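# Move the solvent bottle into the safety cabinet, latch door

## Task

Take the solvent bottle from the desk and set it on the safety cabinet shelf beside the bottles already there. The task counts as done only if, at the end, the cabinet door is closed and latched and every bottle stands upright with its entire base resting on that shelf. The bottles are glass, so any drop of more than a few centimetres or any hard knock fails the task, as does the robot falling over or being left tilted.

## Robot and tools

ROBOT. A Rainbow Robotics RB-Y1. It has a two-wheel differential base with two rear casters, a torso whose lower leg folds at ankle, knee and hip, a head with pan and tilt, and two seven-joint arms, each ending in a five-finger hand. Cameras: head_camera, left_wrist_camera, right_wrist_camera. The base is 0.58 m wide. Its front edge is 0.10 m ahead of the wheel axle and its rear is 0.57 m behind it. Spinning in place sweeps a 0.58 m radius. The base cannot drive sideways.

FRAMES. All positions are in metres. In the base frame the origin is on the floor midway between the drive wheels, with x forward, y to the left and z up. The chest, left_hand and right_hand lines are printed in this frame. The hand point lies 0.045 m in front of the palm. Its +z runs along the straight fingers and +y points out of the palm. Its +x runs across the palm: toward the little finger on the right hand, toward the thumb on the left. The odometry frame is the base frame as it stood at the start. base_odometry only counts wheel turns, so slipping shows up as travel, and it misses turns caused by bumps. Heading is in rad, positive to the left.

move. One action per call, plus optional "cameras" (a list of names, or ["all"]) and "blocking" (true by default; false returns within about 0.5 s while motion continues). An action is "base" and/or "joints", each with an optional "min_time_s". Alternatively it is "target" alone, again with optional "min_time_s". A call with no action just returns state and images.
- base: a single object {"x_m_s", "turn_rad_s", "for_s"}. These are velocities held for a duration, not a place to reach. x_m_s is forward speed, 0 or a magnitude of 0.005 to 1.5 m/s. turn_rad_s is the left turn rate, 0 or a magnitude of 0.02 to 1.509 rad/s. for_s runs from 0.1 to 5 s. Any key left out counts as 0. Distance is roughly speed times for_s. Acceleration is 0.4 m/s² (0.5 rad/s² when turning), and the base may coast up to about 3 s after for_s ends. If |x_m_s| + 0.27 × |turn_rad_s| exceeds 1.5, both speeds are scaled down.
- joints: one flat object of absolute targets keyed by joint name. Torso ranges in rad: torso_squat_rad 0 to 1.2 (lowers the chest), torso_shift_rad -0.3 to 0.6 (hips forward), torso_pitch_rad -0.2 to 1.4 (bow forward), torso_yaw_rad -1.5 to 1.5 (positive is left; first raise both arms outward 0.2 rad or more). These combined limits also apply: squat+shift<=1.52; squat-shift+pitch<=1.57; shift+0.5pitch-0.4squat<=0.7; shift+0.3pitch-0.5squat<=0.39. head_pan_rad runs -0.523 to 0.523 and head_tilt_rad -0.35 to 1.57 (positive looks down). Arm joints per side, in rad: shoulder_pitch ±2.356 (negative swings forward and up); left shoulder_roll 0 to 3.141 and right -3.141 to 0 (both lift the arm outward); shoulder_yaw ±2.094; elbow -2.617 to 0.01 (negative bends); forearm_roll ±3.141; wrist_pitch -1.57 to 1.919; hand_roll ±2.705. Finger keys <side>_hand_little/ring/middle/index/thumb_bend use a -1 to 1 scale, where +1 is straight and -1 is curled. <side>_hand_thumb_turn runs from +1 (beside the palm) to -1 (opposite the fingers). <side>_hand_force_limit goes from -1 to 1, mapping to roughly 0 to 10 N at the fingertip (15 N for the thumb). <side>_hand_speed goes from -0.96 to 1. Both hands begin with force limit 0 and speed -0.8.
- target: moves one hand to an absolute pose. Give "side" ("left"/"right"), then x, y, z in metres in the base frame (-3 to 3) for the hand point, and "quat_wxyz" in the form printed on the hand lines. It is solved once into joint angles, so the hand follows an arc; split long moves into short steps. A target cannot start while an earlier move is still running.
- min_time_s: 0.1 to 8 s, the shortest duration for the arm, head and torso motions in that action.

RESULTS. The "move" line reads "done" or else the worst status. left_hand_status and right_hand_status read "reached" (within 10 mm and 2°), "short" (with the error) or "refused" (with a reason). joint_status can show off_target, time_out, contact_stop (torso only), limit_stop_at_<name>, not_followed (the arm collision check held it back) or stopped. on_its_own lists what the robot did by itself. <side>_hand_stopped_by gives six words for little, ring, middle, index, thumb_bend and thumb_turn: moving, target, force, stalled or fault. The *_load_n fields are fingertip loads in N; a drop toward 0 suggests the grip was lost. lidar_m has 12 sectors of 30°, the first straight ahead and going counter-clockwise. It sees at 0.23 m height only and misses glass. motor_effort shows wheel effort in %. Wrist force and torque readings carry an unzeroed offset. If a move or wait is refused, or an uncommanded stop happens, later calls in the same reply are skipped.

OTHER TOOLS. wait: seconds from 0 to 10, plus optional cameras. stop: brakes every running motion. zoom_image: camera and region [x0,y0,x1,y1] in image pixels, at most 504 by 504. show_instructions: shows the reference pages. finished_scene: optional scene 1; this ends the scene for good.

GRIPPING. Each finger motor starts only when its target changes. It stops at the target, or when its load reaches the force limit, and then locks. To grip gently, close at hand_speed -0.94 or lower. With the thumb turned in front, the hand wraps around objects about 0.035 to 0.065 m thick and holds roughly 0.3 kg. To squeeze harder, raise the force limit and send a target further closed. A wrist bracket on the little-finger side sticks out and can catch on things.

AVOID. Do not drop or bump the glass bottles; place them slowly. Do not let the arms hit or press on each other, including fingers closing on the other hand. Avoid contact torques that trigger a torque fault, which halts the robot for 10 s. Avoid fast bending or sudden stops while bowed forward or carrying a load, since that can tip the robot. Do not drive into furniture: the wheels keep pushing, the body can catch under a desk edge, and the wheel motors may cut out for 2 s. Holding stretched-out poses for long can overheat the motors and brake an arm. Finish with the door latched and the robot standing steady.

Each tool is called after ">>>" as name(argument=value, ...) on one line, values as JSON.

Reference images:

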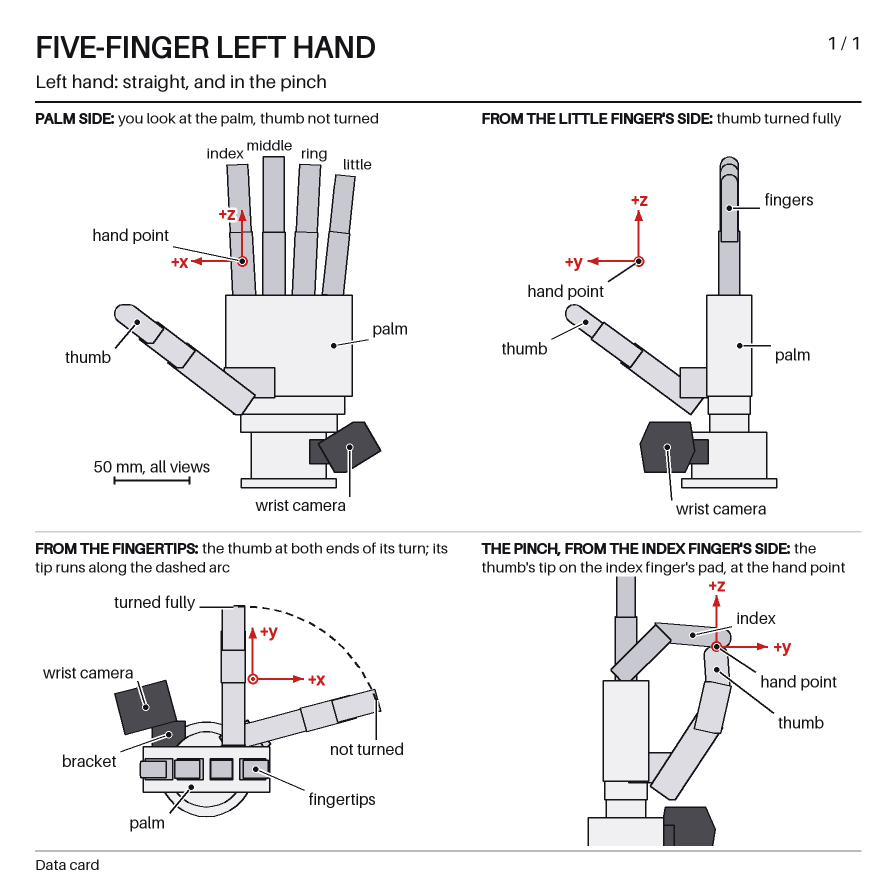

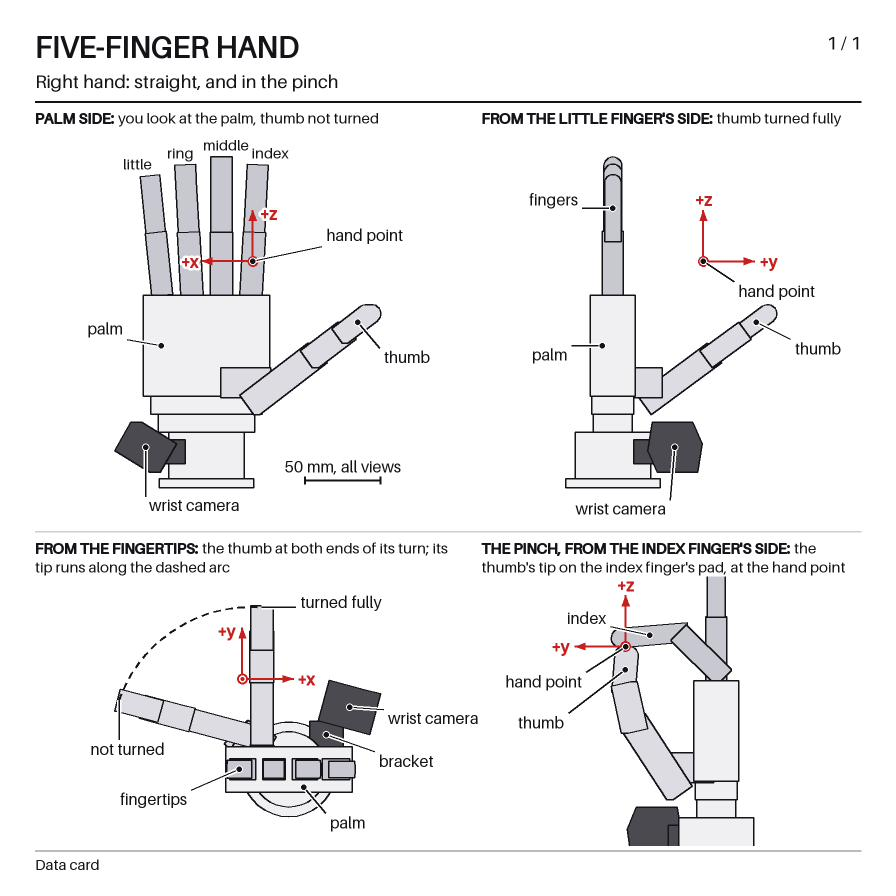

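## Session

>>> move()

Scene clock: 0.00 s.
Joint torques (N m): no reading
External joint torques (N m): no reading
Wrist force (N): no reading
Wrist torque (N m): no reading
Wrist force, peak (N): no reading
base_odometry: x=+0.000 y=+0.000 heading=+0.000
lidar_m: 3.24 2.73 2.74 2.26 2.09 2.13 2.69 2.01 1.96 2.72 2.52 2.55
base_status: not commanded
joint_positions: torso_squat_rad=+0.350 torso_shift_rad=+0.000 torso_pitch_rad=+0.000 torso_yaw_rad=+0.000 left_shoulder_pitch_rad=-0.042 left_shoulder_roll_rad=+0.044 left_shoulder_yaw_rad=+0.034 left_elbow_rad=-0.224 left_forearm_roll_rad=-0.026 left_wrist_pitch_rad=+0.020 left_hand_roll_rad=+0.000 right_shoulder_pitch_rad=+0.007 right_shoulder_roll_rad=-0.011 right_shoulder_yaw_rad=+0.014 right_elbow_rad=-0.166 right_forearm_roll_rad=-0.025 right_wrist_pitch_rad=+0.023 right_hand_roll_rad=-0.018 head_pan_rad=+0.000 head_tilt_rad=+0.400 left_hand_little=+1.000 left_hand_ring=+1.000 left_hand_middle=+1.000 left_hand_index=+1.000 left_hand_thumb_turn=+1.000 left_hand_thumb_bend=+1.000 left_hand_force_limit=+0.000 left_hand_speed=-0.800 right_hand_little=+1.000 right_hand_ring=+1.000 right_hand_middle=+1.000 right_hand_index=+1.000 right_hand_thumb_turn=+1.000 right_hand_thumb_bend=+1.000 right_hand_force_limit=+0.000 right_hand_speed=-0.800
joint_status: not commanded
wheel_motors_off: 0
left_hand_stopped_by: target,target,target,target,target,target
right_hand_stopped_by: target,target,target,target,target,target
left_little_load_n: 0.0
left_ring_load_n: 0.0
left_middle_load_n: 0.0
left_index_load_n: 0.0
left_thumb_bend_load_n: 0.0
left_thumb_turn_load_n: 0.0
right_little_load_n: 0.0
right_ring_load_n: 0.0
right_middle_load_n: 0.0
right_index_load_n: 0.0
right_thumb_bend_load_n: 0.0
right_thumb_turn_load_n: 0.0
motor_effort: left_wheel=+3 right_wheel=+1
chest: x=-0.2280 y=-0.0002 z=+1.2475 quat_wxyz=(+1.000, +0.000, +0.000, +0.000) (m; base frame)
left_hand: x=-0.1411 y=+0.2281 z=+0.5143 quat_wxyz=(+0.103, -0.698, +0.705, -0.068) (m; base frame)
right_hand: x=-0.2098 y=-0.1944 z=+0.5111 quat_wxyz=(+0.046, -0.695, +0.716, -0.050) (m; base frame)
pictures: head_camera, left_wrist_camera, right_wrist_camera
Images, in order (width x height): head_camera 896x504, left_wrist_camera 504x504, right_wrist_camera 504x504.

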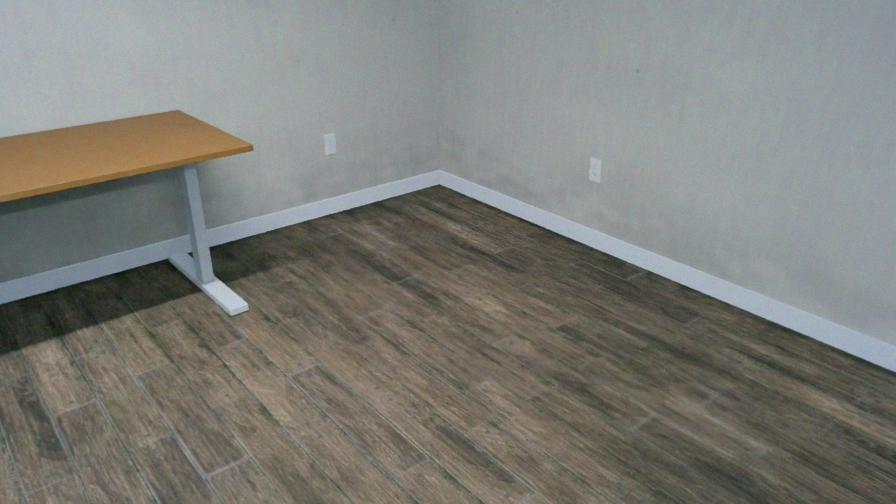

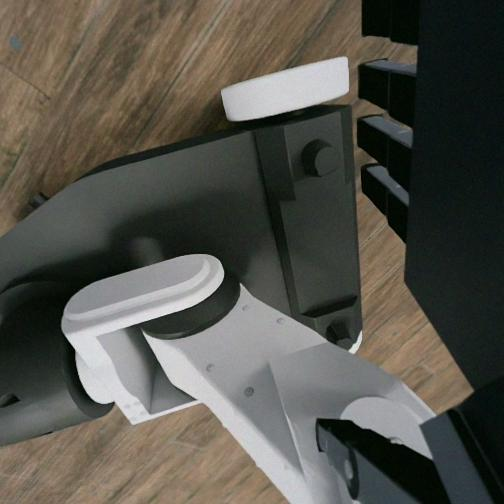

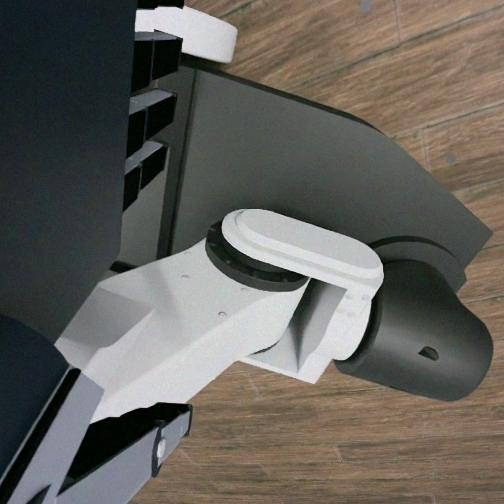

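>>> move(joints={"head_pan_rad": 0.52, "head_tilt_rad": 0.35}, cameras=["head_camera"])

>>> move(base={"turn_rad_s": 0.7, "for_s": 2.0}, cameras=["head_camera"])

Scene clock: 6.77 s.
Joint torques (N m): left_arm=[-3.91 2.05 0.12 -1.6 0.17 -0.53 0.33] | right_arm=[-1.29 -0.61 -0.44 -0.18 0.17 -0.5 -0.27]
External joint torques (N m): left_arm=[-0.45 0.63 0.01 -0.06 0.15 0.02 0.33] | right_arm=[0.36 0.05 -0.42 0.18 0.14 -0.19 -0.27]
Wrist force (N): left_arm=[-2.1 4.8 10.5] | right_arm=[-0.1 -0.3 5.8]
Wrist torque (N m): left_arm=[-0.09 1.10 -0.68] | right_arm=[-0.37 -0.25 -0.06]
Wrist force, peak (N): left_arm=[-2.1 5.0 11.0] | right_arm=[-0.5 -0.7 6.6]
move: done
base_odometry: x=+0.000 y=+0.000 heading=+0.000
lidar_m: 3.24 2.73 2.73 2.26 2.09 2.13 2.69 2.02 1.97 2.74 2.52 2.55
base_status: not commanded
joint_positions: torso_squat_rad=+0.350 torso_shift_rad=+0.000 torso_pitch_rad=+0.000 torso_yaw_rad=+0.000 left_shoulder_pitch_rad=-0.042 left_shoulder_roll_rad=+0.044 left_shoulder_yaw_rad=+0.034 left_elbow_rad=-0.224 left_forearm_roll_rad=-0.026 left_wrist_pitch_rad=+0.020 left_hand_roll_rad=+0.000 right_shoulder_pitch_rad=+0.007 right_shoulder_roll_rad=-0.011 right_shoulder_yaw_rad=+0.014 right_elbow_rad=-0.166 right_forearm_roll_rad=-0.025 right_wrist_pitch_rad=+0.023 right_hand_roll_rad=-0.018 head_pan_rad=+0.520 head_tilt_rad=+0.350 left_hand_little=+1.000 left_hand_ring=+1.000 left_hand_middle=+1.000 left_hand_index=+1.000 left_hand_thumb_turn=+1.000 left_hand_thumb_bend=+1.000 left_hand_force_limit=+0.000 left_hand_speed=-0.800 right_hand_little=+1.000 right_hand_ring=+1.000 right_hand_middle=+1.000 right_hand_index=+1.000 right_hand_thumb_turn=+1.000 right_hand_thumb_bend=+1.000 right_hand_force_limit=+0.000 right_hand_speed=-0.800
joint_status: all done
wheel_motors_off: 0
left_hand_stopped_by: target,target,target,target,target,target
right_hand_stopped_by: target,target,target,target,target,target
left_little_load_n: 0.0
left_ring_load_n: 0.0
left_middle_load_n: 0.0
left_index_load_n: 0.0
left_thumb_bend_load_n: 0.0
left_thumb_turn_load_n: 0.0
right_little_load_n: 0.0
right_ring_load_n: 0.0
right_middle_load_n: 0.0
right_index_load_n: 0.0
right_thumb_bend_load_n: -0.5
right_thumb_turn_load_n: 0.0
motor_effort: left_wheel=+3(4) right_wheel=+1(2)
chest: x=-0.2280 y=-0.0002 z=+1.2475 quat_wxyz=(+1.000, +0.000, +0.000, +0.000) (m; base frame)
left_hand: x=-0.1411 y=+0.2281 z=+0.5143 quat_wxyz=(+0.103, -0.698, +0.705, -0.068) (m; base frame)
right_hand: x=-0.2098 y=-0.1944 z=+0.5111 quat_wxyz=(+0.046, -0.695, +0.716, -0.050) (m; base frame)
pictures: head_camera
Images, in order (width x height): head_camera 896x504.

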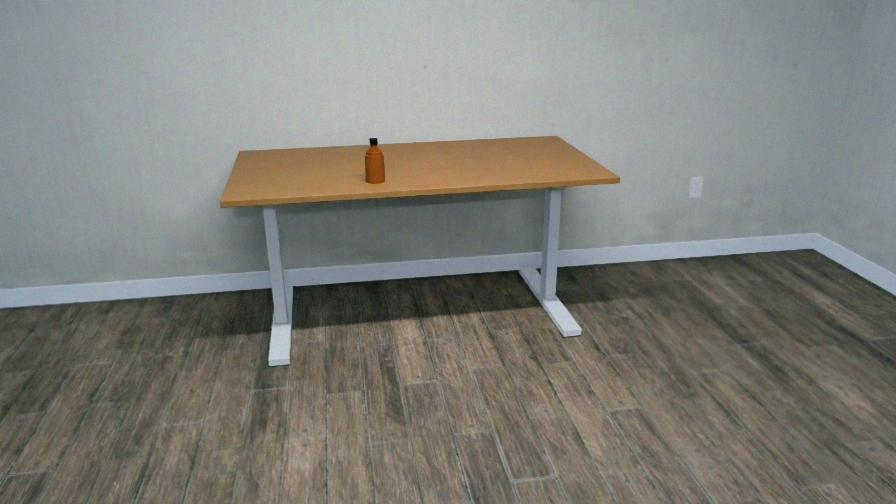

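Scene clock: 10.63 s.
Joint torques (N m): left_arm=[-3.84 1.88 0 -1.49 0.11 -0.55 0.15] | right_arm=[-1.41 -0.6 -0.58 -0.17 0.2 -0.56 -0.27]
External joint torques (N m): left_arm=[-0.38 0.46 -0.11 0.05 0.09 0 0.16] | right_arm=[0.24 0.05 -0.56 0.19 0.17 -0.25 -0.27]
Wrist force (N): left_arm=[-1.8 4.7 10.6] | right_arm=[-0.3 -0.3 6.2]
Wrist torque (N m): left_arm=[-0.09 1.05 -0.68] | right_arm=[-0.38 -0.20 -0.06]
Wrist force, peak (N): left_arm=[-1.9 5.4 11.0] | right_arm=[-0.6 -0.3 6.6]
move: done
base_odometry: x=+0.000 y=+0.000 heading=+1.400
lidar_m: 2.42 2.09 2.09 2.41 2.02 1.96 2.96 2.53 2.52 2.90 2.86 2.74
base_status: done (sent for 2 of 2 s)
joint_positions: torso_squat_rad=+0.350 torso_shift_rad=+0.000 torso_pitch_rad=+0.000 torso_yaw_rad=+0.000 left_shoulder_pitch_rad=-0.042 left_shoulder_roll_rad=+0.044 left_shoulder_yaw_rad=+0.034 left_elbow_rad=-0.224 left_forearm_roll_rad=-0.026 left_wrist_pitch_rad=+0.020 left_hand_roll_rad=+0.000 right_shoulder_pitch_rad=+0.007 right_shoulder_roll_rad=-0.011 right_shoulder_yaw_rad=+0.014 right_elbow_rad=-0.166 right_forearm_roll_rad=-0.025 right_wrist_pitch_rad=+0.023 right_hand_roll_rad=-0.018 head_pan_rad=+0.520 head_tilt_rad=+0.350 left_hand_little=+1.000 left_hand_ring=+1.000 left_hand_middle=+1.000 left_hand_index=+1.000 left_hand_thumb_turn=+1.000 left_hand_thumb_bend=+1.000 left_hand_force_limit=+0.000 left_hand_speed=-0.800 right_hand_little=+1.000 right_hand_ring=+1.000 right_hand_middle=+1.000 right_hand_index=+1.000 right_hand_thumb_turn=+1.000 right_hand_thumb_bend=+1.000 right_hand_force_limit=+0.000 right_hand_speed=-0.800
joint_status: not commanded
wheel_motors_off: 0
left_hand_stopped_by: target,target,target,target,target,target
right_hand_stopped_by: target,target,target,target,target,target
left_little_load_n: 0.0
left_ring_load_n: 0.0
left_middle_load_n: 0.0
left_index_load_n: 0.0
left_thumb_bend_load_n: 0.0
left_thumb_turn_load_n: 0.0
right_little_load_n: 0.0
right_ring_load_n: 0.0
right_middle_load_n: 0.0
right_index_load_n: 0.0
right_thumb_bend_load_n: 0.0
right_thumb_turn_load_n: 0.0
motor_effort: left_wheel=+3(21) right_wheel=+9(31)
chest: x=-0.2280 y=-0.0002 z=+1.2475 quat_wxyz=(+1.000, +0.000, +0.000, +0.000) (m; base frame)
left_hand: x=-0.1411 y=+0.2281 z=+0.5143 quat_wxyz=(+0.103, -0.698, +0.705, -0.068) (m; base frame)
right_hand: x=-0.2098 y=-0.1944 z=+0.5111 quat_wxyz=(+0.046, -0.695, +0.716, -0.050) (m; base frame)
pictures: head_camera
Images, in order (width x height): head_camera 896x504.

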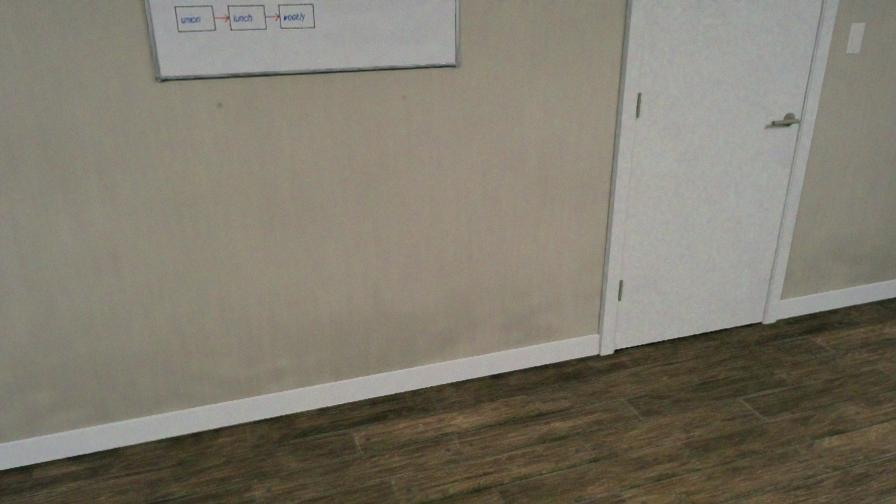

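>>> move(base={"turn_rad_s": 0.8, "for_s": 1.6}, cameras=["head_camera"])

>>> move(base={"turn_rad_s": 0.7, "for_s": 1.6}, cameras=["head_camera"])

Scene clock: 20.50 s.
Joint torques (N m): left_arm=[-3.76 1.72 0.37 -1.73 0.22 -0.51 0.11] | right_arm=[-1.69 -0.42 -0.47 -0.06 0.18 -0.45 -0.13]
External joint torques (N m): left_arm=[-0.3 0.3 0.25 -0.19 0.2 0.04 0.12] | right_arm=[-0.04 0.23 -0.45 0.31 0.15 -0.15 -0.13]
Wrist force (N): left_arm=[-1.9 4.8 10.5] | right_arm=[-0.7 0.0 6.3]
Wrist torque (N m): left_arm=[-0.05 1.06 -0.70] | right_arm=[-0.34 -0.12 -0.10]
Wrist force, peak (N): left_arm=[-2.2 5.2 10.9] | right_arm=[-0.3 -0.2 6.6]
move: done
base_odometry: x=+0.000 y=+0.000 heading=+2.679
lidar_m: 2.15 2.01 1.96 1.98 2.64 2.52 2.59 2.87 2.75 3.10 2.20 2.10
base_status: done (sent for 1.6 of 1.6 s)
joint_positions: torso_squat_rad=+0.350 torso_shift_rad=+0.000 torso_pitch_rad=+0.000 torso_yaw_rad=+0.000 left_shoulder_pitch_rad=-0.042 left_shoulder_roll_rad=+0.044 left_shoulder_yaw_rad=+0.034 left_elbow_rad=-0.224 left_forearm_roll_rad=-0.026 left_wrist_pitch_rad=+0.020 left_hand_roll_rad=+0.000 right_shoulder_pitch_rad=+0.007 right_shoulder_roll_rad=-0.011 right_shoulder_yaw_rad=+0.014 right_elbow_rad=-0.166 right_forearm_roll_rad=-0.025 right_wrist_pitch_rad=+0.023 right_hand_roll_rad=-0.018 head_pan_rad=+0.520 head_tilt_rad=+0.350 left_hand_little=+1.000 left_hand_ring=+1.000 left_hand_middle=+1.000 left_hand_index=+1.000 left_hand_thumb_turn=+1.000 left_hand_thumb_bend=+1.000 left_hand_force_limit=+0.000 left_hand_speed=-0.800 right_hand_little=+1.000 right_hand_ring=+1.000 right_hand_middle=+1.000 right_hand_index=+1.000 right_hand_thumb_turn=+1.000 right_hand_thumb_bend=+1.000 right_hand_force_limit=+0.000 right_hand_speed=-0.800
joint_status: not commanded
wheel_motors_off: 0
left_hand_stopped_by: target,target,target,target,target,target
right_hand_stopped_by: target,target,target,target,target,target
left_little_load_n: 0.0
left_ring_load_n: 0.0
left_middle_load_n: 0.0
left_index_load_n: 0.0
left_thumb_bend_load_n: -0.5
left_thumb_turn_load_n: 0.0
right_little_load_n: 0.0
right_ring_load_n: 0.0
right_middle_load_n: 0.0
right_index_load_n: 0.0
right_thumb_bend_load_n: 0.0
right_thumb_turn_load_n: 0.0
motor_effort: left_wheel=+3(10) right_wheel=+11(31)
chest: x=-0.2280 y=-0.0002 z=+1.2475 quat_wxyz=(+1.000, +0.000, +0.000, +0.000) (m; base frame)
left_hand: x=-0.1411 y=+0.2281 z=+0.5143 quat_wxyz=(+0.103, -0.698, +0.705, -0.068) (m; base frame)
right_hand: x=-0.2098 y=-0.1944 z=+0.5111 quat_wxyz=(+0.046, -0.695, +0.716, -0.050) (m; base frame)
pictures: head_camera
Images, in order (width x height): head_camera 896x504.

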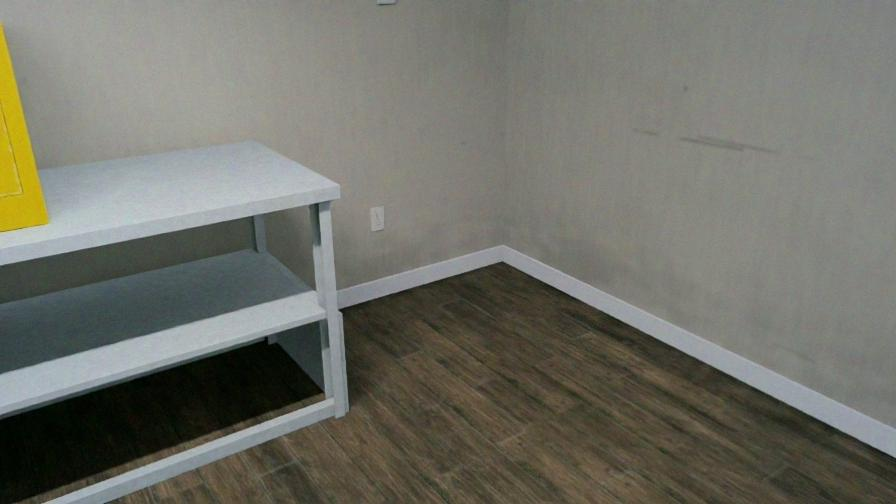

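Scene clock: 24.07 s.
Joint torques (N m): left_arm=[-3.86 1.42 0.17 -1.43 0.27 -0.51 0.16] | right_arm=[-1.53 -1.01 -0.64 -0.31 0.07 -0.61 -0.28]
External joint torques (N m): left_arm=[-0.4 0 0.06 0.11 0.25 0.05 0.16] | right_arm=[0.12 -0.35 -0.62 0.06 0.04 -0.3 -0.28]
Wrist force (N): left_arm=[-1.9 4.9 10.5] | right_arm=[-0.5 -0.1 6.0]
Wrist torque (N m): left_arm=[-0.05 1.07 -0.68] | right_arm=[-0.35 -0.17 -0.08]
Wrist force, peak (N): left_arm=[-1.7 5.4 11.0] | right_arm=[-0.3 -0.5 6.7]
move: done
base_odometry: x=+0.000 y=+0.000 heading=-2.484
lidar_m: 1.96 2.01 2.58 2.52 2.65 2.85 2.74 2.85 2.16 2.10 2.20 2.01
base_status: done (sent for 1.6 of 1.6 s)
joint_positions: torso_squat_rad=+0.350 torso_shift_rad=+0.000 torso_pitch_rad=+0.000 torso_yaw_rad=+0.000 left_shoulder_pitch_rad=-0.042 left_shoulder_roll_rad=+0.044 left_shoulder_yaw_rad=+0.034 left_elbow_rad=-0.224 left_forearm_roll_rad=-0.026 left_wrist_pitch_rad=+0.020 left_hand_roll_rad=+0.000 right_shoulder_pitch_rad=+0.007 right_shoulder_roll_rad=-0.011 right_shoulder_yaw_rad=+0.014 right_elbow_rad=-0.166 right_forearm_roll_rad=-0.025 right_wrist_pitch_rad=+0.023 right_hand_roll_rad=-0.018 head_pan_rad=+0.520 head_tilt_rad=+0.350 left_hand_little=+1.000 left_hand_ring=+1.000 left_hand_middle=+1.000 left_hand_index=+1.000 left_hand_thumb_turn=+1.000 left_hand_thumb_bend=+1.000 left_hand_force_limit=+0.000 left_hand_speed=-0.800 right_hand_little=+1.000 right_hand_ring=+1.000 right_hand_middle=+1.000 right_hand_index=+1.000 right_hand_thumb_turn=+1.000 right_hand_thumb_bend=+1.000 right_hand_force_limit=+0.000 right_hand_speed=-0.800
joint_status: not commanded
wheel_motors_off: 0
left_hand_stopped_by: target,target,target,target,target,target
right_hand_stopped_by: target,target,target,target,target,target
left_little_load_n: 0.0
left_ring_load_n: 0.0
left_middle_load_n: 0.0
left_index_load_n: 0.0
left_thumb_bend_load_n: 0.0
left_thumb_turn_load_n: 0.0
right_little_load_n: 0.0
right_ring_load_n: 0.0
right_middle_load_n: 0.0
right_index_load_n: 0.0
right_thumb_bend_load_n: 0.0
right_thumb_turn_load_n: 0.0
motor_effort: left_wheel=+5(11) right_wheel=+11(30)
chest: x=-0.2280 y=-0.0002 z=+1.2475 quat_wxyz=(+1.000, +0.000, +0.000, +0.000) (m; base frame)
left_hand: x=-0.1411 y=+0.2281 z=+0.5143 quat_wxyz=(+0.103, -0.698, +0.705, -0.068) (m; base frame)
right_hand: x=-0.2098 y=-0.1944 z=+0.5111 quat_wxyz=(+0.046, -0.695, +0.716, -0.050) (m; base frame)
pictures: head_camera
Images, in order (width x height): head_camera 896x504.

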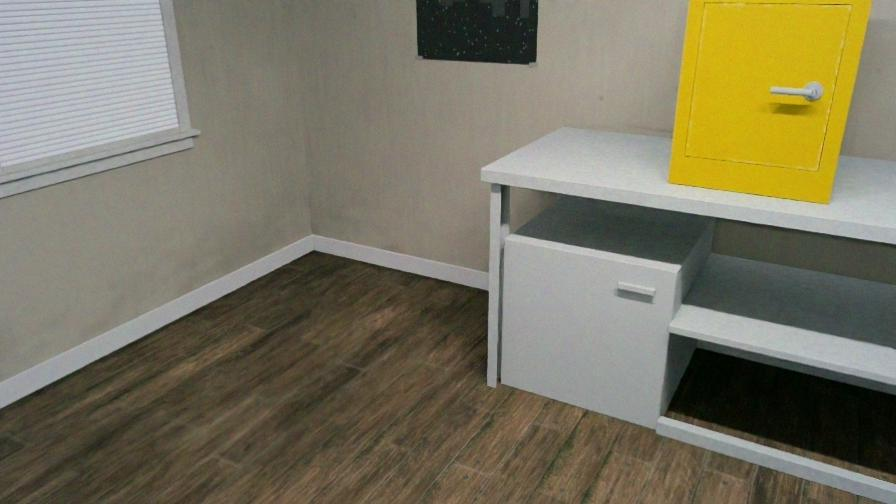

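>>> move(joints={"head_pan_rad": 0.1, "head_tilt_rad": 0.1}, cameras=["head_camera"])

Scene clock: 34.80 s.
Joint torques (N m): left_arm=[-3.53 1.65 0.14 -1.51 0.35 -0.51 0.21] | right_arm=[-1.41 -0.93 -0.57 -0.34 0.27 -0.66 -0.26]
External joint torques (N m): left_arm=[-0.06 0.23 0.03 0.03 0.33 0.04 0.22] | right_arm=[0.24 -0.28 -0.55 0.03 0.24 -0.36 -0.26]
Wrist force (N): left_arm=[-2.1 5.2 10.6] | right_arm=[-0.8 -0.4 5.7]
Wrist torque (N m): left_arm=[-0.02 1.10 -0.70] | right_arm=[-0.39 -0.11 -0.12]
Wrist force, peak (N): left_arm=[-2.2 5.0 11.0] | right_arm=[-0.8 -0.3 6.5]
move: done
base_odometry: x=+0.000 y=+0.000 heading=-2.484
lidar_m: 1.96 2.01 2.59 2.52 2.65 2.85 2.74 2.84 2.16 2.10 2.21 2.00
base_status: not commanded
joint_positions: torso_squat_rad=+0.350 torso_shift_rad=+0.000 torso_pitch_rad=+0.000 torso_yaw_rad=+0.000 left_shoulder_pitch_rad=-0.042 left_shoulder_roll_rad=+0.044 left_shoulder_yaw_rad=+0.034 left_elbow_rad=-0.224 left_forearm_roll_rad=-0.026 left_wrist_pitch_rad=+0.020 left_hand_roll_rad=+0.000 right_shoulder_pitch_rad=+0.007 right_shoulder_roll_rad=-0.011 right_shoulder_yaw_rad=+0.014 right_elbow_rad=-0.166 right_forearm_roll_rad=-0.025 right_wrist_pitch_rad=+0.023 right_hand_roll_rad=-0.018 head_pan_rad=+0.100 head_tilt_rad=+0.100 left_hand_little=+1.000 left_hand_ring=+1.000 left_hand_middle=+1.000 left_hand_index=+1.000 left_hand_thumb_turn=+1.000 left_hand_thumb_bend=+1.000 left_hand_force_limit=+0.000 left_hand_speed=-0.800 right_hand_little=+1.000 right_hand_ring=+1.000 right_hand_middle=+1.000 right_hand_index=+1.000 right_hand_thumb_turn=+1.000 right_hand_thumb_bend=+1.000 right_hand_force_limit=+0.000 right_hand_speed=-0.800
joint_status: all done
wheel_motors_off: 0
left_hand_stopped_by: target,target,target,target,target,target
right_hand_stopped_by: target,target,target,target,target,target
left_little_load_n: 0.0
left_ring_load_n: 0.0
left_middle_load_n: 0.0
left_index_load_n: 0.0
left_thumb_bend_load_n: 0.0
left_thumb_turn_load_n: 0.0
right_little_load_n: 0.0
right_ring_load_n: 0.0
right_middle_load_n: 0.0
right_index_load_n: 0.0
right_thumb_bend_load_n: 0.0
right_thumb_turn_load_n: 0.0
motor_effort: left_wheel=+4(5) right_wheel=+11(11)
chest: x=-0.2280 y=-0.0002 z=+1.2475 quat_wxyz=(+1.000, +0.000, +0.000, +0.000) (m; base frame)
left_hand: x=-0.1411 y=+0.2281 z=+0.5143 quat_wxyz=(+0.103, -0.698, +0.705, -0.068) (m; base frame)
right_hand: x=-0.2098 y=-0.1944 z=+0.5111 quat_wxyz=(+0.046, -0.695, +0.716, -0.050) (m; base frame)
pictures: head_camera
Images, in order (width x height): head_camera 896x504.

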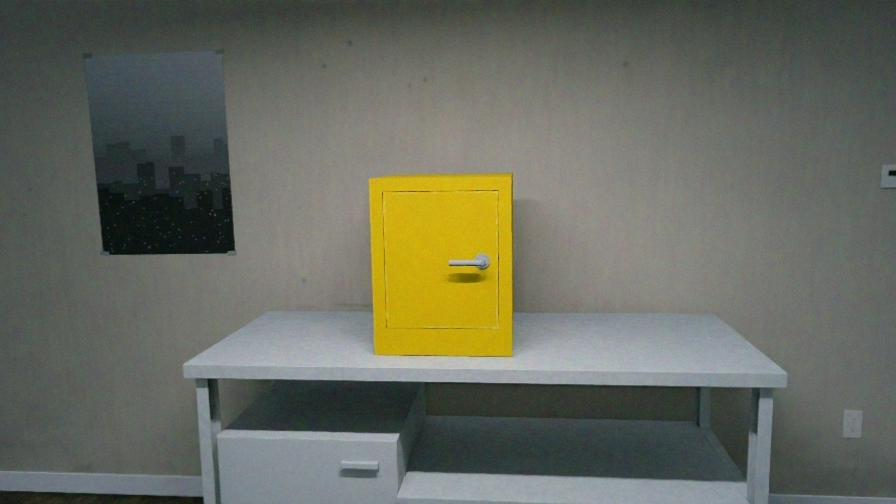

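>>> move(base={"turn_rad_s": 0.1, "for_s": 0.5}, joints={"head_pan_rad": 0.0, "head_tilt_rad": 0.3}, cameras=[])

>>> move(base={"x_m_s": 0.4, "for_s": 3.0}, cameras=["head_camera"])

Scene clock: 91.37 s.
Joint torques (N m): left_arm=[-4.18 1.51 -0.01 -1.51 0.29 -0.4 0.29] | right_arm=[-1.53 -0.58 -0.15 -0.18 0.14 -0.58 -0.31]
External joint torques (N m): left_arm=[-0.71 0.09 -0.13 0.03 0.27 0.15 0.29] | right_arm=[0.12 0.07 -0.13 0.18 0.11 -0.28 -0.31]
Wrist force (N): left_arm=[-2.1 4.8 10.7] | right_arm=[-0.3 -0.4 5.6]
Wrist torque (N m): left_arm=[-0.08 1.10 -0.71] | right_arm=[-0.38 -0.18 -0.06]
Wrist force, peak (N): left_arm=[-1.8 5.1 10.9] | right_arm=[-0.3 -0.5 6.8]
move: done
base_odometry: x=+0.000 y=+0.000 heading=-2.435
lidar_m: 1.97 2.05 2.57 2.52 2.69 2.85 2.73 2.73 2.15 2.10 2.25 2.01
base_status: done (sent for 0.5 of 0.5 s)
joint_positions: torso_squat_rad=+0.350 torso_shift_rad=+0.000 torso_pitch_rad=+0.000 torso_yaw_rad=+0.000 left_shoulder_pitch_rad=-0.042 left_shoulder_roll_rad=+0.044 left_shoulder_yaw_rad=+0.034 left_elbow_rad=-0.224 left_forearm_roll_rad=-0.026 left_wrist_pitch_rad=+0.020 left_hand_roll_rad=+0.000 right_shoulder_pitch_rad=+0.007 right_shoulder_roll_rad=-0.011 right_shoulder_yaw_rad=+0.014 right_elbow_rad=-0.166 right_forearm_roll_rad=-0.025 right_wrist_pitch_rad=+0.023 right_hand_roll_rad=-0.018 head_pan_rad=+0.000 head_tilt_rad=+0.300 left_hand_little=+1.000 left_hand_ring=+1.000 left_hand_middle=+1.000 left_hand_index=+1.000 left_hand_thumb_turn=+1.000 left_hand_thumb_bend=+1.000 left_hand_force_limit=+0.000 left_hand_speed=-0.800 right_hand_little=+1.000 right_hand_ring=+1.000 right_hand_middle=+1.000 right_hand_index=+1.000 right_hand_thumb_turn=+1.000 right_hand_thumb_bend=+1.000 right_hand_force_limit=+0.000 right_hand_speed=-0.800
joint_status: all done
wheel_motors_off: 0
left_hand_stopped_by: target,target,target,target,target,target
right_hand_stopped_by: target,target,target,target,target,target
left_little_load_n: 0.0
left_ring_load_n: 0.0
left_middle_load_n: 0.0
left_index_load_n: 0.0
left_thumb_bend_load_n: 0.0
left_thumb_turn_load_n: 0.0
right_little_load_n: 0.0
right_ring_load_n: 0.0
right_middle_load_n: 0.0
right_index_load_n: 0.0
right_thumb_bend_load_n: 0.0
right_thumb_turn_load_n: 0.0
motor_effort: left_wheel=+4(13) right_wheel=+12(27)
chest: x=-0.2280 y=-0.0002 z=+1.2475 quat_wxyz=(+1.000, +0.000, +0.000, +0.000) (m; base frame)
left_hand: x=-0.1411 y=+0.2281 z=+0.5143 quat_wxyz=(+0.103, -0.698, +0.705, -0.068) (m; base frame)
right_hand: x=-0.2098 y=-0.1944 z=+0.5111 quat_wxyz=(+0.046, -0.695, +0.716, -0.050) (m; base frame)
pictures: none
No camera images: "cameras" was empty.

Scene clock: 95.90 s.
Joint torques (N m): left_arm=[-3.7 1.65 0.32 -1.51 0.29 -0.52 0.08] | right_arm=[-1.21 -0.95 -0.55 0.05 0.19 -0.52 -0.17]
External joint torques (N m): left_arm=[-0.24 0.23 0.2 0.03 0.27 0.03 0.08] | right_arm=[0.44 -0.29 -0.53 0.42 0.16 -0.21 -0.17]
Wrist force (N): left_arm=[-1.9 4.8 10.9] | right_arm=[-0.6 -0.5 5.9]
Wrist torque (N m): left_arm=[-0.09 1.09 -0.69] | right_arm=[-0.42 -0.15 -0.10]
Wrist force, peak (N): left_arm=[-2.2 5.3 11.0] | right_arm=[-0.3 -0.4 6.6]
move: done
base_odometry: x=-0.912 y=-0.780 heading=-2.434
lidar_m: 0.78 0.77 1.11 2.41 2.58 3.79 3.94 2.89 2.26 2.22 1.06 1.33
base_status: done (sent for 3 of 3 s)
joint_positions: torso_squat_rad=+0.350 torso_shift_rad=+0.000 torso_pitch_rad=+0.000 torso_yaw_rad=+0.000 left_shoulder_pitch_rad=-0.042 left_shoulder_roll_rad=+0.044 left_shoulder_yaw_rad=+0.034 left_elbow_rad=-0.224 left_forearm_roll_rad=-0.026 left_wrist_pitch_rad=+0.020 left_hand_roll_rad=+0.000 right_shoulder_pitch_rad=+0.007 right_shoulder_roll_rad=-0.011 right_shoulder_yaw_rad=+0.014 right_elbow_rad=-0.166 right_forearm_roll_rad=-0.025 right_wrist_pitch_rad=+0.023 right_hand_roll_rad=-0.018 head_pan_rad=+0.000 head_tilt_rad=+0.300 left_hand_little=+1.000 left_hand_ring=+1.000 left_hand_middle=+1.000 left_hand_index=+1.000 left_hand_thumb_turn=+1.000 left_hand_thumb_bend=+1.000 left_hand_force_limit=+0.000 left_hand_speed=-0.800 right_hand_little=+1.000 right_hand_ring=+1.000 right_hand_middle=+1.000 right_hand_index=+1.000 right_hand_thumb_turn=+1.000 right_hand_thumb_bend=+1.000 right_hand_force_limit=+0.000 right_hand_speed=-0.800
joint_status: not commanded
wheel_motors_off: 0
left_hand_stopped_by: target,target,target,target,target,target
right_hand_stopped_by: target,target,target,target,target,target
left_little_load_n: 0.0
left_ring_load_n: 0.0
left_middle_load_n: 0.0
left_index_load_n: 0.0
left_thumb_bend_load_n: 0.0
left_thumb_turn_load_n: 0.0
right_little_load_n: 0.0
right_ring_load_n: 0.0
right_middle_load_n: 0.0
right_index_load_n: 0.0
right_thumb_bend_load_n: 0.0
right_thumb_turn_load_n: 0.0
motor_effort: left_wheel=+5(31) right_wheel=-6(36)
chest: x=-0.2279 y=-0.0002 z=+1.2475 quat_wxyz=(+1.000, +0.000, +0.000, +0.000) (m; base frame)
left_hand: x=-0.1411 y=+0.2281 z=+0.5143 quat_wxyz=(+0.103, -0.698, +0.705, -0.068) (m; base frame)
right_hand: x=-0.2098 y=-0.1944 z=+0.5111 quat_wxyz=(+0.046, -0.695, +0.716, -0.050) (m; base frame)
pictures: head_camera
Images, in order (width x height): head_camera 896x504.

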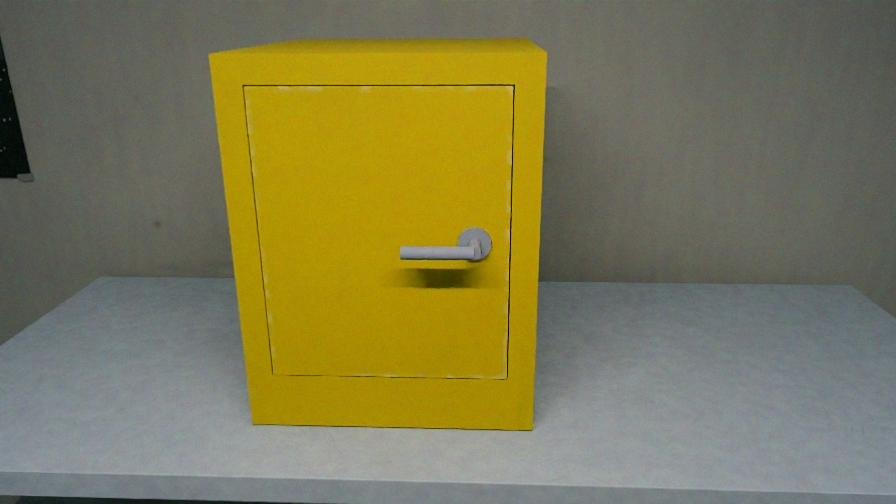

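>>> move(joints={"right_shoulder_roll_rad": -0.3, "right_elbow_rad": -1.6, "left_shoulder_roll_rad": 0.3, "left_elbow_rad": -1.6, "head_tilt_rad": 0.5}, min_time_s=2, cameras=["all"])

>>> move(target={"side": "right", "x": 0.3, "y": -0.15, "z": 1.2, "quat_wxyz": [0.5, -0.5, 0.5, -0.5]}, min_time_s=2, cameras=["all"])

Scene clock: 146.63 s.
Joint torques (N m): left_arm=[-11.04 6.99 3.53 -10.19 0.39 -1.71 0.18] | right_arm=[-10.61 -6.69 -3.45 -9.57 0.34 -2.3 -0.23]
External joint torques (N m): left_arm=[0.72 1.13 0.04 -0.31 0.31 0.19 0.19] | right_arm=[0.32 -0.81 0.05 0.22 0.16 -0.35 -0.24]
Wrist force (N): left_arm=[-0.5 8.9 4.6] | right_arm=[-1.9 4.8 0.8]
Wrist torque (N m): left_arm=[0.56 0.82 -0.74] | right_arm=[0.22 0.07 0.00]
Wrist force, peak (N): left_arm=[-1.6 8.1 9.7] | right_arm=[-0.5 -0.4 6.6]
move: done
base_odometry: x=-0.912 y=-0.780 heading=-2.434
lidar_m: 0.78 0.78 1.12 2.41 2.58 3.79 3.94 2.88 2.26 2.21 1.07 1.35
base_status: not commanded
joint_positions: torso_squat_rad=+0.350 torso_shift_rad=+0.000 torso_pitch_rad=+0.000 torso_yaw_rad=+0.000 left_shoulder_pitch_rad=-0.042 left_shoulder_roll_rad=+0.300 left_shoulder_yaw_rad=+0.034 left_elbow_rad=-1.600 left_forearm_roll_rad=-0.026 left_wrist_pitch_rad=+0.020 left_hand_roll_rad=+0.000 right_shoulder_pitch_rad=+0.007 right_shoulder_roll_rad=-0.300 right_shoulder_yaw_rad=+0.014 right_elbow_rad=-1.600 right_forearm_roll_rad=-0.025 right_wrist_pitch_rad=+0.023 right_hand_roll_rad=-0.018 head_pan_rad=+0.000 head_tilt_rad=+0.500 left_hand_little=+1.000 left_hand_ring=+1.000 left_hand_middle=+1.000 left_hand_index=+1.000 left_hand_thumb_turn=+1.000 left_hand_thumb_bend=+1.000 left_hand_force_limit=+0.000 left_hand_speed=-0.800 right_hand_little=+1.000 right_hand_ring=+1.000 right_hand_middle=+1.000 right_hand_index=+1.000 right_hand_thumb_turn=+1.000 right_hand_thumb_bend=+1.000 right_hand_force_limit=+0.000 right_hand_speed=-0.800
joint_status: all done
wheel_motors_off: 0
left_hand_stopped_by: target,target,target,target,target,target
right_hand_stopped_by: target,target,target,target,target,target
left_little_load_n: 0.0
left_ring_load_n: 0.0
left_middle_load_n: 0.0
left_index_load_n: 0.0
left_thumb_bend_load_n: 0.0
left_thumb_turn_load_n: 0.0
right_little_load_n: 0.0
right_ring_load_n: 0.0
right_middle_load_n: 0.0
right_index_load_n: 0.0
right_thumb_bend_load_n: 0.0
right_thumb_turn_load_n: -0.5
motor_effort: left_wheel=+6(8) right_wheel=-6(6)
chest: x=-0.2279 y=-0.0002 z=+1.2475 quat_wxyz=(+1.000, +0.000, +0.000, +0.000) (m; base frame)
left_hand: x=+0.3522 y=+0.3081 z=+1.0054 quat_wxyz=(+0.594, -0.405, +0.554, -0.420) (m; base frame)
right_hand: x=+0.3339 y=-0.2871 z=+0.9707 quat_wxyz=(+0.435, -0.564, +0.429, -0.556) (m; base frame)
pictures: head_camera, left_wrist_camera, right_wrist_camera
Images, in order (width x height): head_camera 896x504, left_wrist_camera 504x504, right_wrist_camera 504x504.

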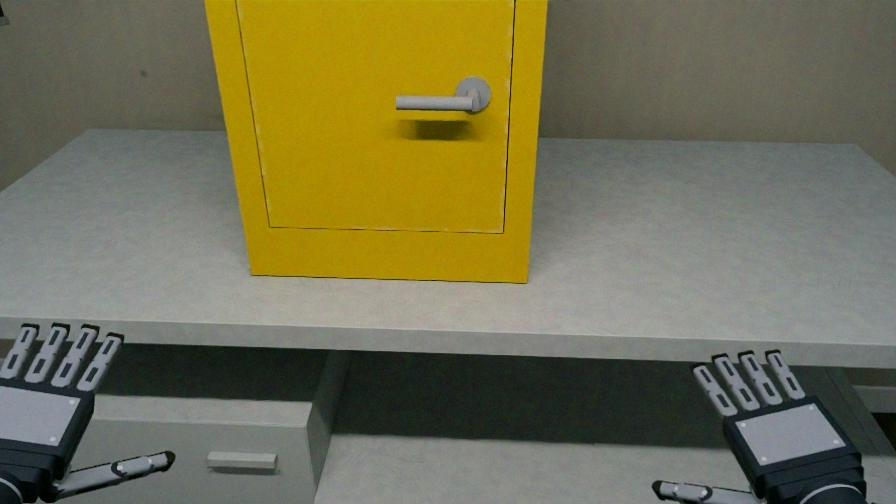

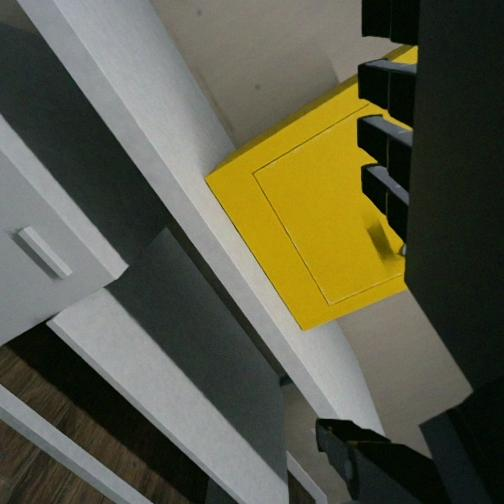

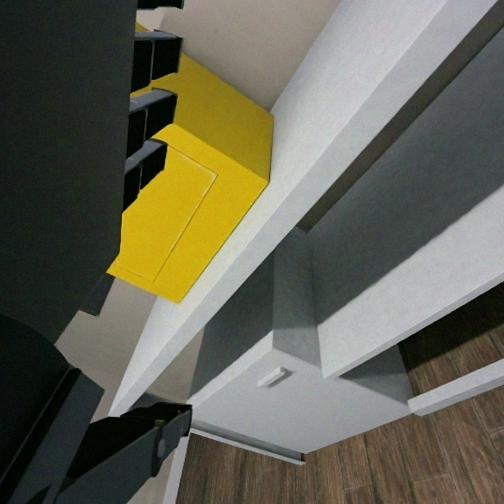

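Scene clock: 148.97 s.
Joint torques (N m): left_arm=[-11.16 6.76 3.38 -10.26 0.29 -1.72 0.14] | right_arm=[-13.48 0.76 0.63 -7.69 0.63 -2.06 -0.44]
External joint torques (N m): left_arm=[0.61 0.91 -0.11 -0.37 0.21 0.18 0.15] | right_arm=[-1.51 0.7 0.75 -0.16 0.32 -0.05 -0.44]
Wrist force (N): left_arm=[-1.0 9.0 4.7] | right_arm=[-0.2 4.8 0.1]
Wrist torque (N m): left_arm=[0.57 0.90 -0.78] | right_arm=[0.29 -0.07 0.04]
Wrist force, peak (N): left_arm=[-0.5 9.4 5.1] | right_arm=[-2.0 5.2 1.4]
move: done
base_odometry: x=-0.912 y=-0.780 heading=-2.434
lidar_m: 0.78 0.77 1.11 2.40 2.56 3.81 3.94 2.88 2.26 2.21 1.06 1.34
base_status: not commanded
joint_positions: torso_squat_rad=+0.350 torso_shift_rad=+0.000 torso_pitch_rad=+0.000 torso_yaw_rad=+0.000 left_shoulder_pitch_rad=-0.042 left_shoulder_roll_rad=+0.300 left_shoulder_yaw_rad=+0.034 left_elbow_rad=-1.600 left_forearm_roll_rad=-0.026 left_wrist_pitch_rad=+0.020 left_hand_roll_rad=+0.000 right_shoulder_pitch_rad=-0.221 right_shoulder_roll_rad=+0.000 right_shoulder_yaw_rad=+0.087 right_elbow_rad=-2.350 right_forearm_roll_rad=+0.191 right_wrist_pitch_rad=+0.997 right_hand_roll_rad=-0.130 head_pan_rad=+0.000 head_tilt_rad=+0.500 left_hand_little=+1.000 left_hand_ring=+1.000 left_hand_middle=+1.000 left_hand_index=+1.000 left_hand_thumb_turn=+1.000 left_hand_thumb_bend=+1.000 left_hand_force_limit=+0.000 left_hand_speed=-0.800 right_hand_little=+1.000 right_hand_ring=+1.000 right_hand_middle=+1.000 right_hand_index=+1.000 right_hand_thumb_turn=+1.000 right_hand_thumb_bend=+1.000 right_hand_force_limit=+0.000 right_hand_speed=-0.800
joint_status: all done
wheel_motors_off: 0
left_hand_stopped_by: target,target,target,target,target,target
right_hand_stopped_by: target,target,target,target,target,target
left_little_load_n: 0.0
left_ring_load_n: 0.0
left_middle_load_n: 0.0
left_index_load_n: 0.0
left_thumb_bend_load_n: 0.0
left_thumb_turn_load_n: -0.5
right_little_load_n: 0.0
right_ring_load_n: 0.0
right_middle_load_n: 0.0
right_index_load_n: 0.0
right_thumb_bend_load_n: 0.0
right_thumb_turn_load_n: 0.0
motor_effort: left_wheel=+6(8) right_wheel=-6(6)
chest: x=-0.2279 y=-0.0002 z=+1.2475 quat_wxyz=(+1.000, +0.000, +0.000, +0.000) (m; base frame)
left_hand: x=+0.3522 y=+0.3081 z=+1.0054 quat_wxyz=(+0.594, -0.405, +0.554, -0.420) (m; base frame)
right_hand: x=+0.2999 y=-0.1504 z=+1.1999 quat_wxyz=(+0.500, -0.500, +0.500, -0.500) (m; base frame)
right_hand_status: reached (checked arc, planned for 2.0 s): 0 mm and 0.0 deg off.
pictures: head_camera, left_wrist_camera, right_wrist_camera
Images, in order (width x height): head_camera 896x504, left_wrist_camera 504x504, right_wrist_camera 504x504.

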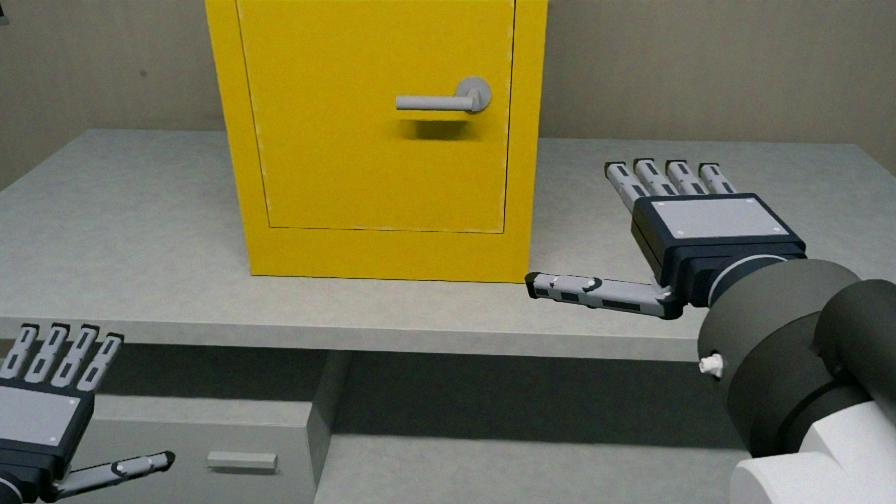

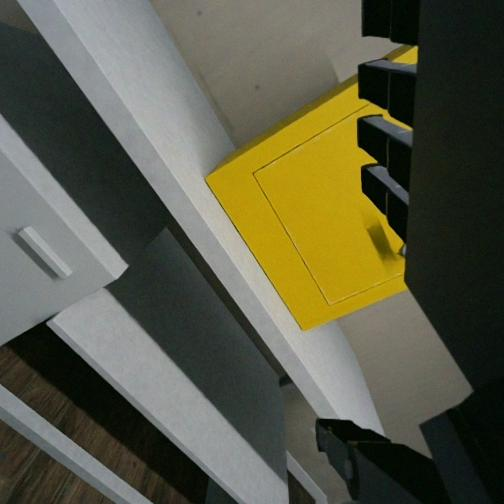

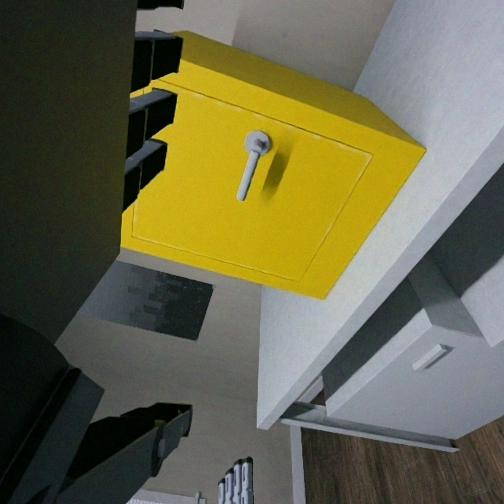

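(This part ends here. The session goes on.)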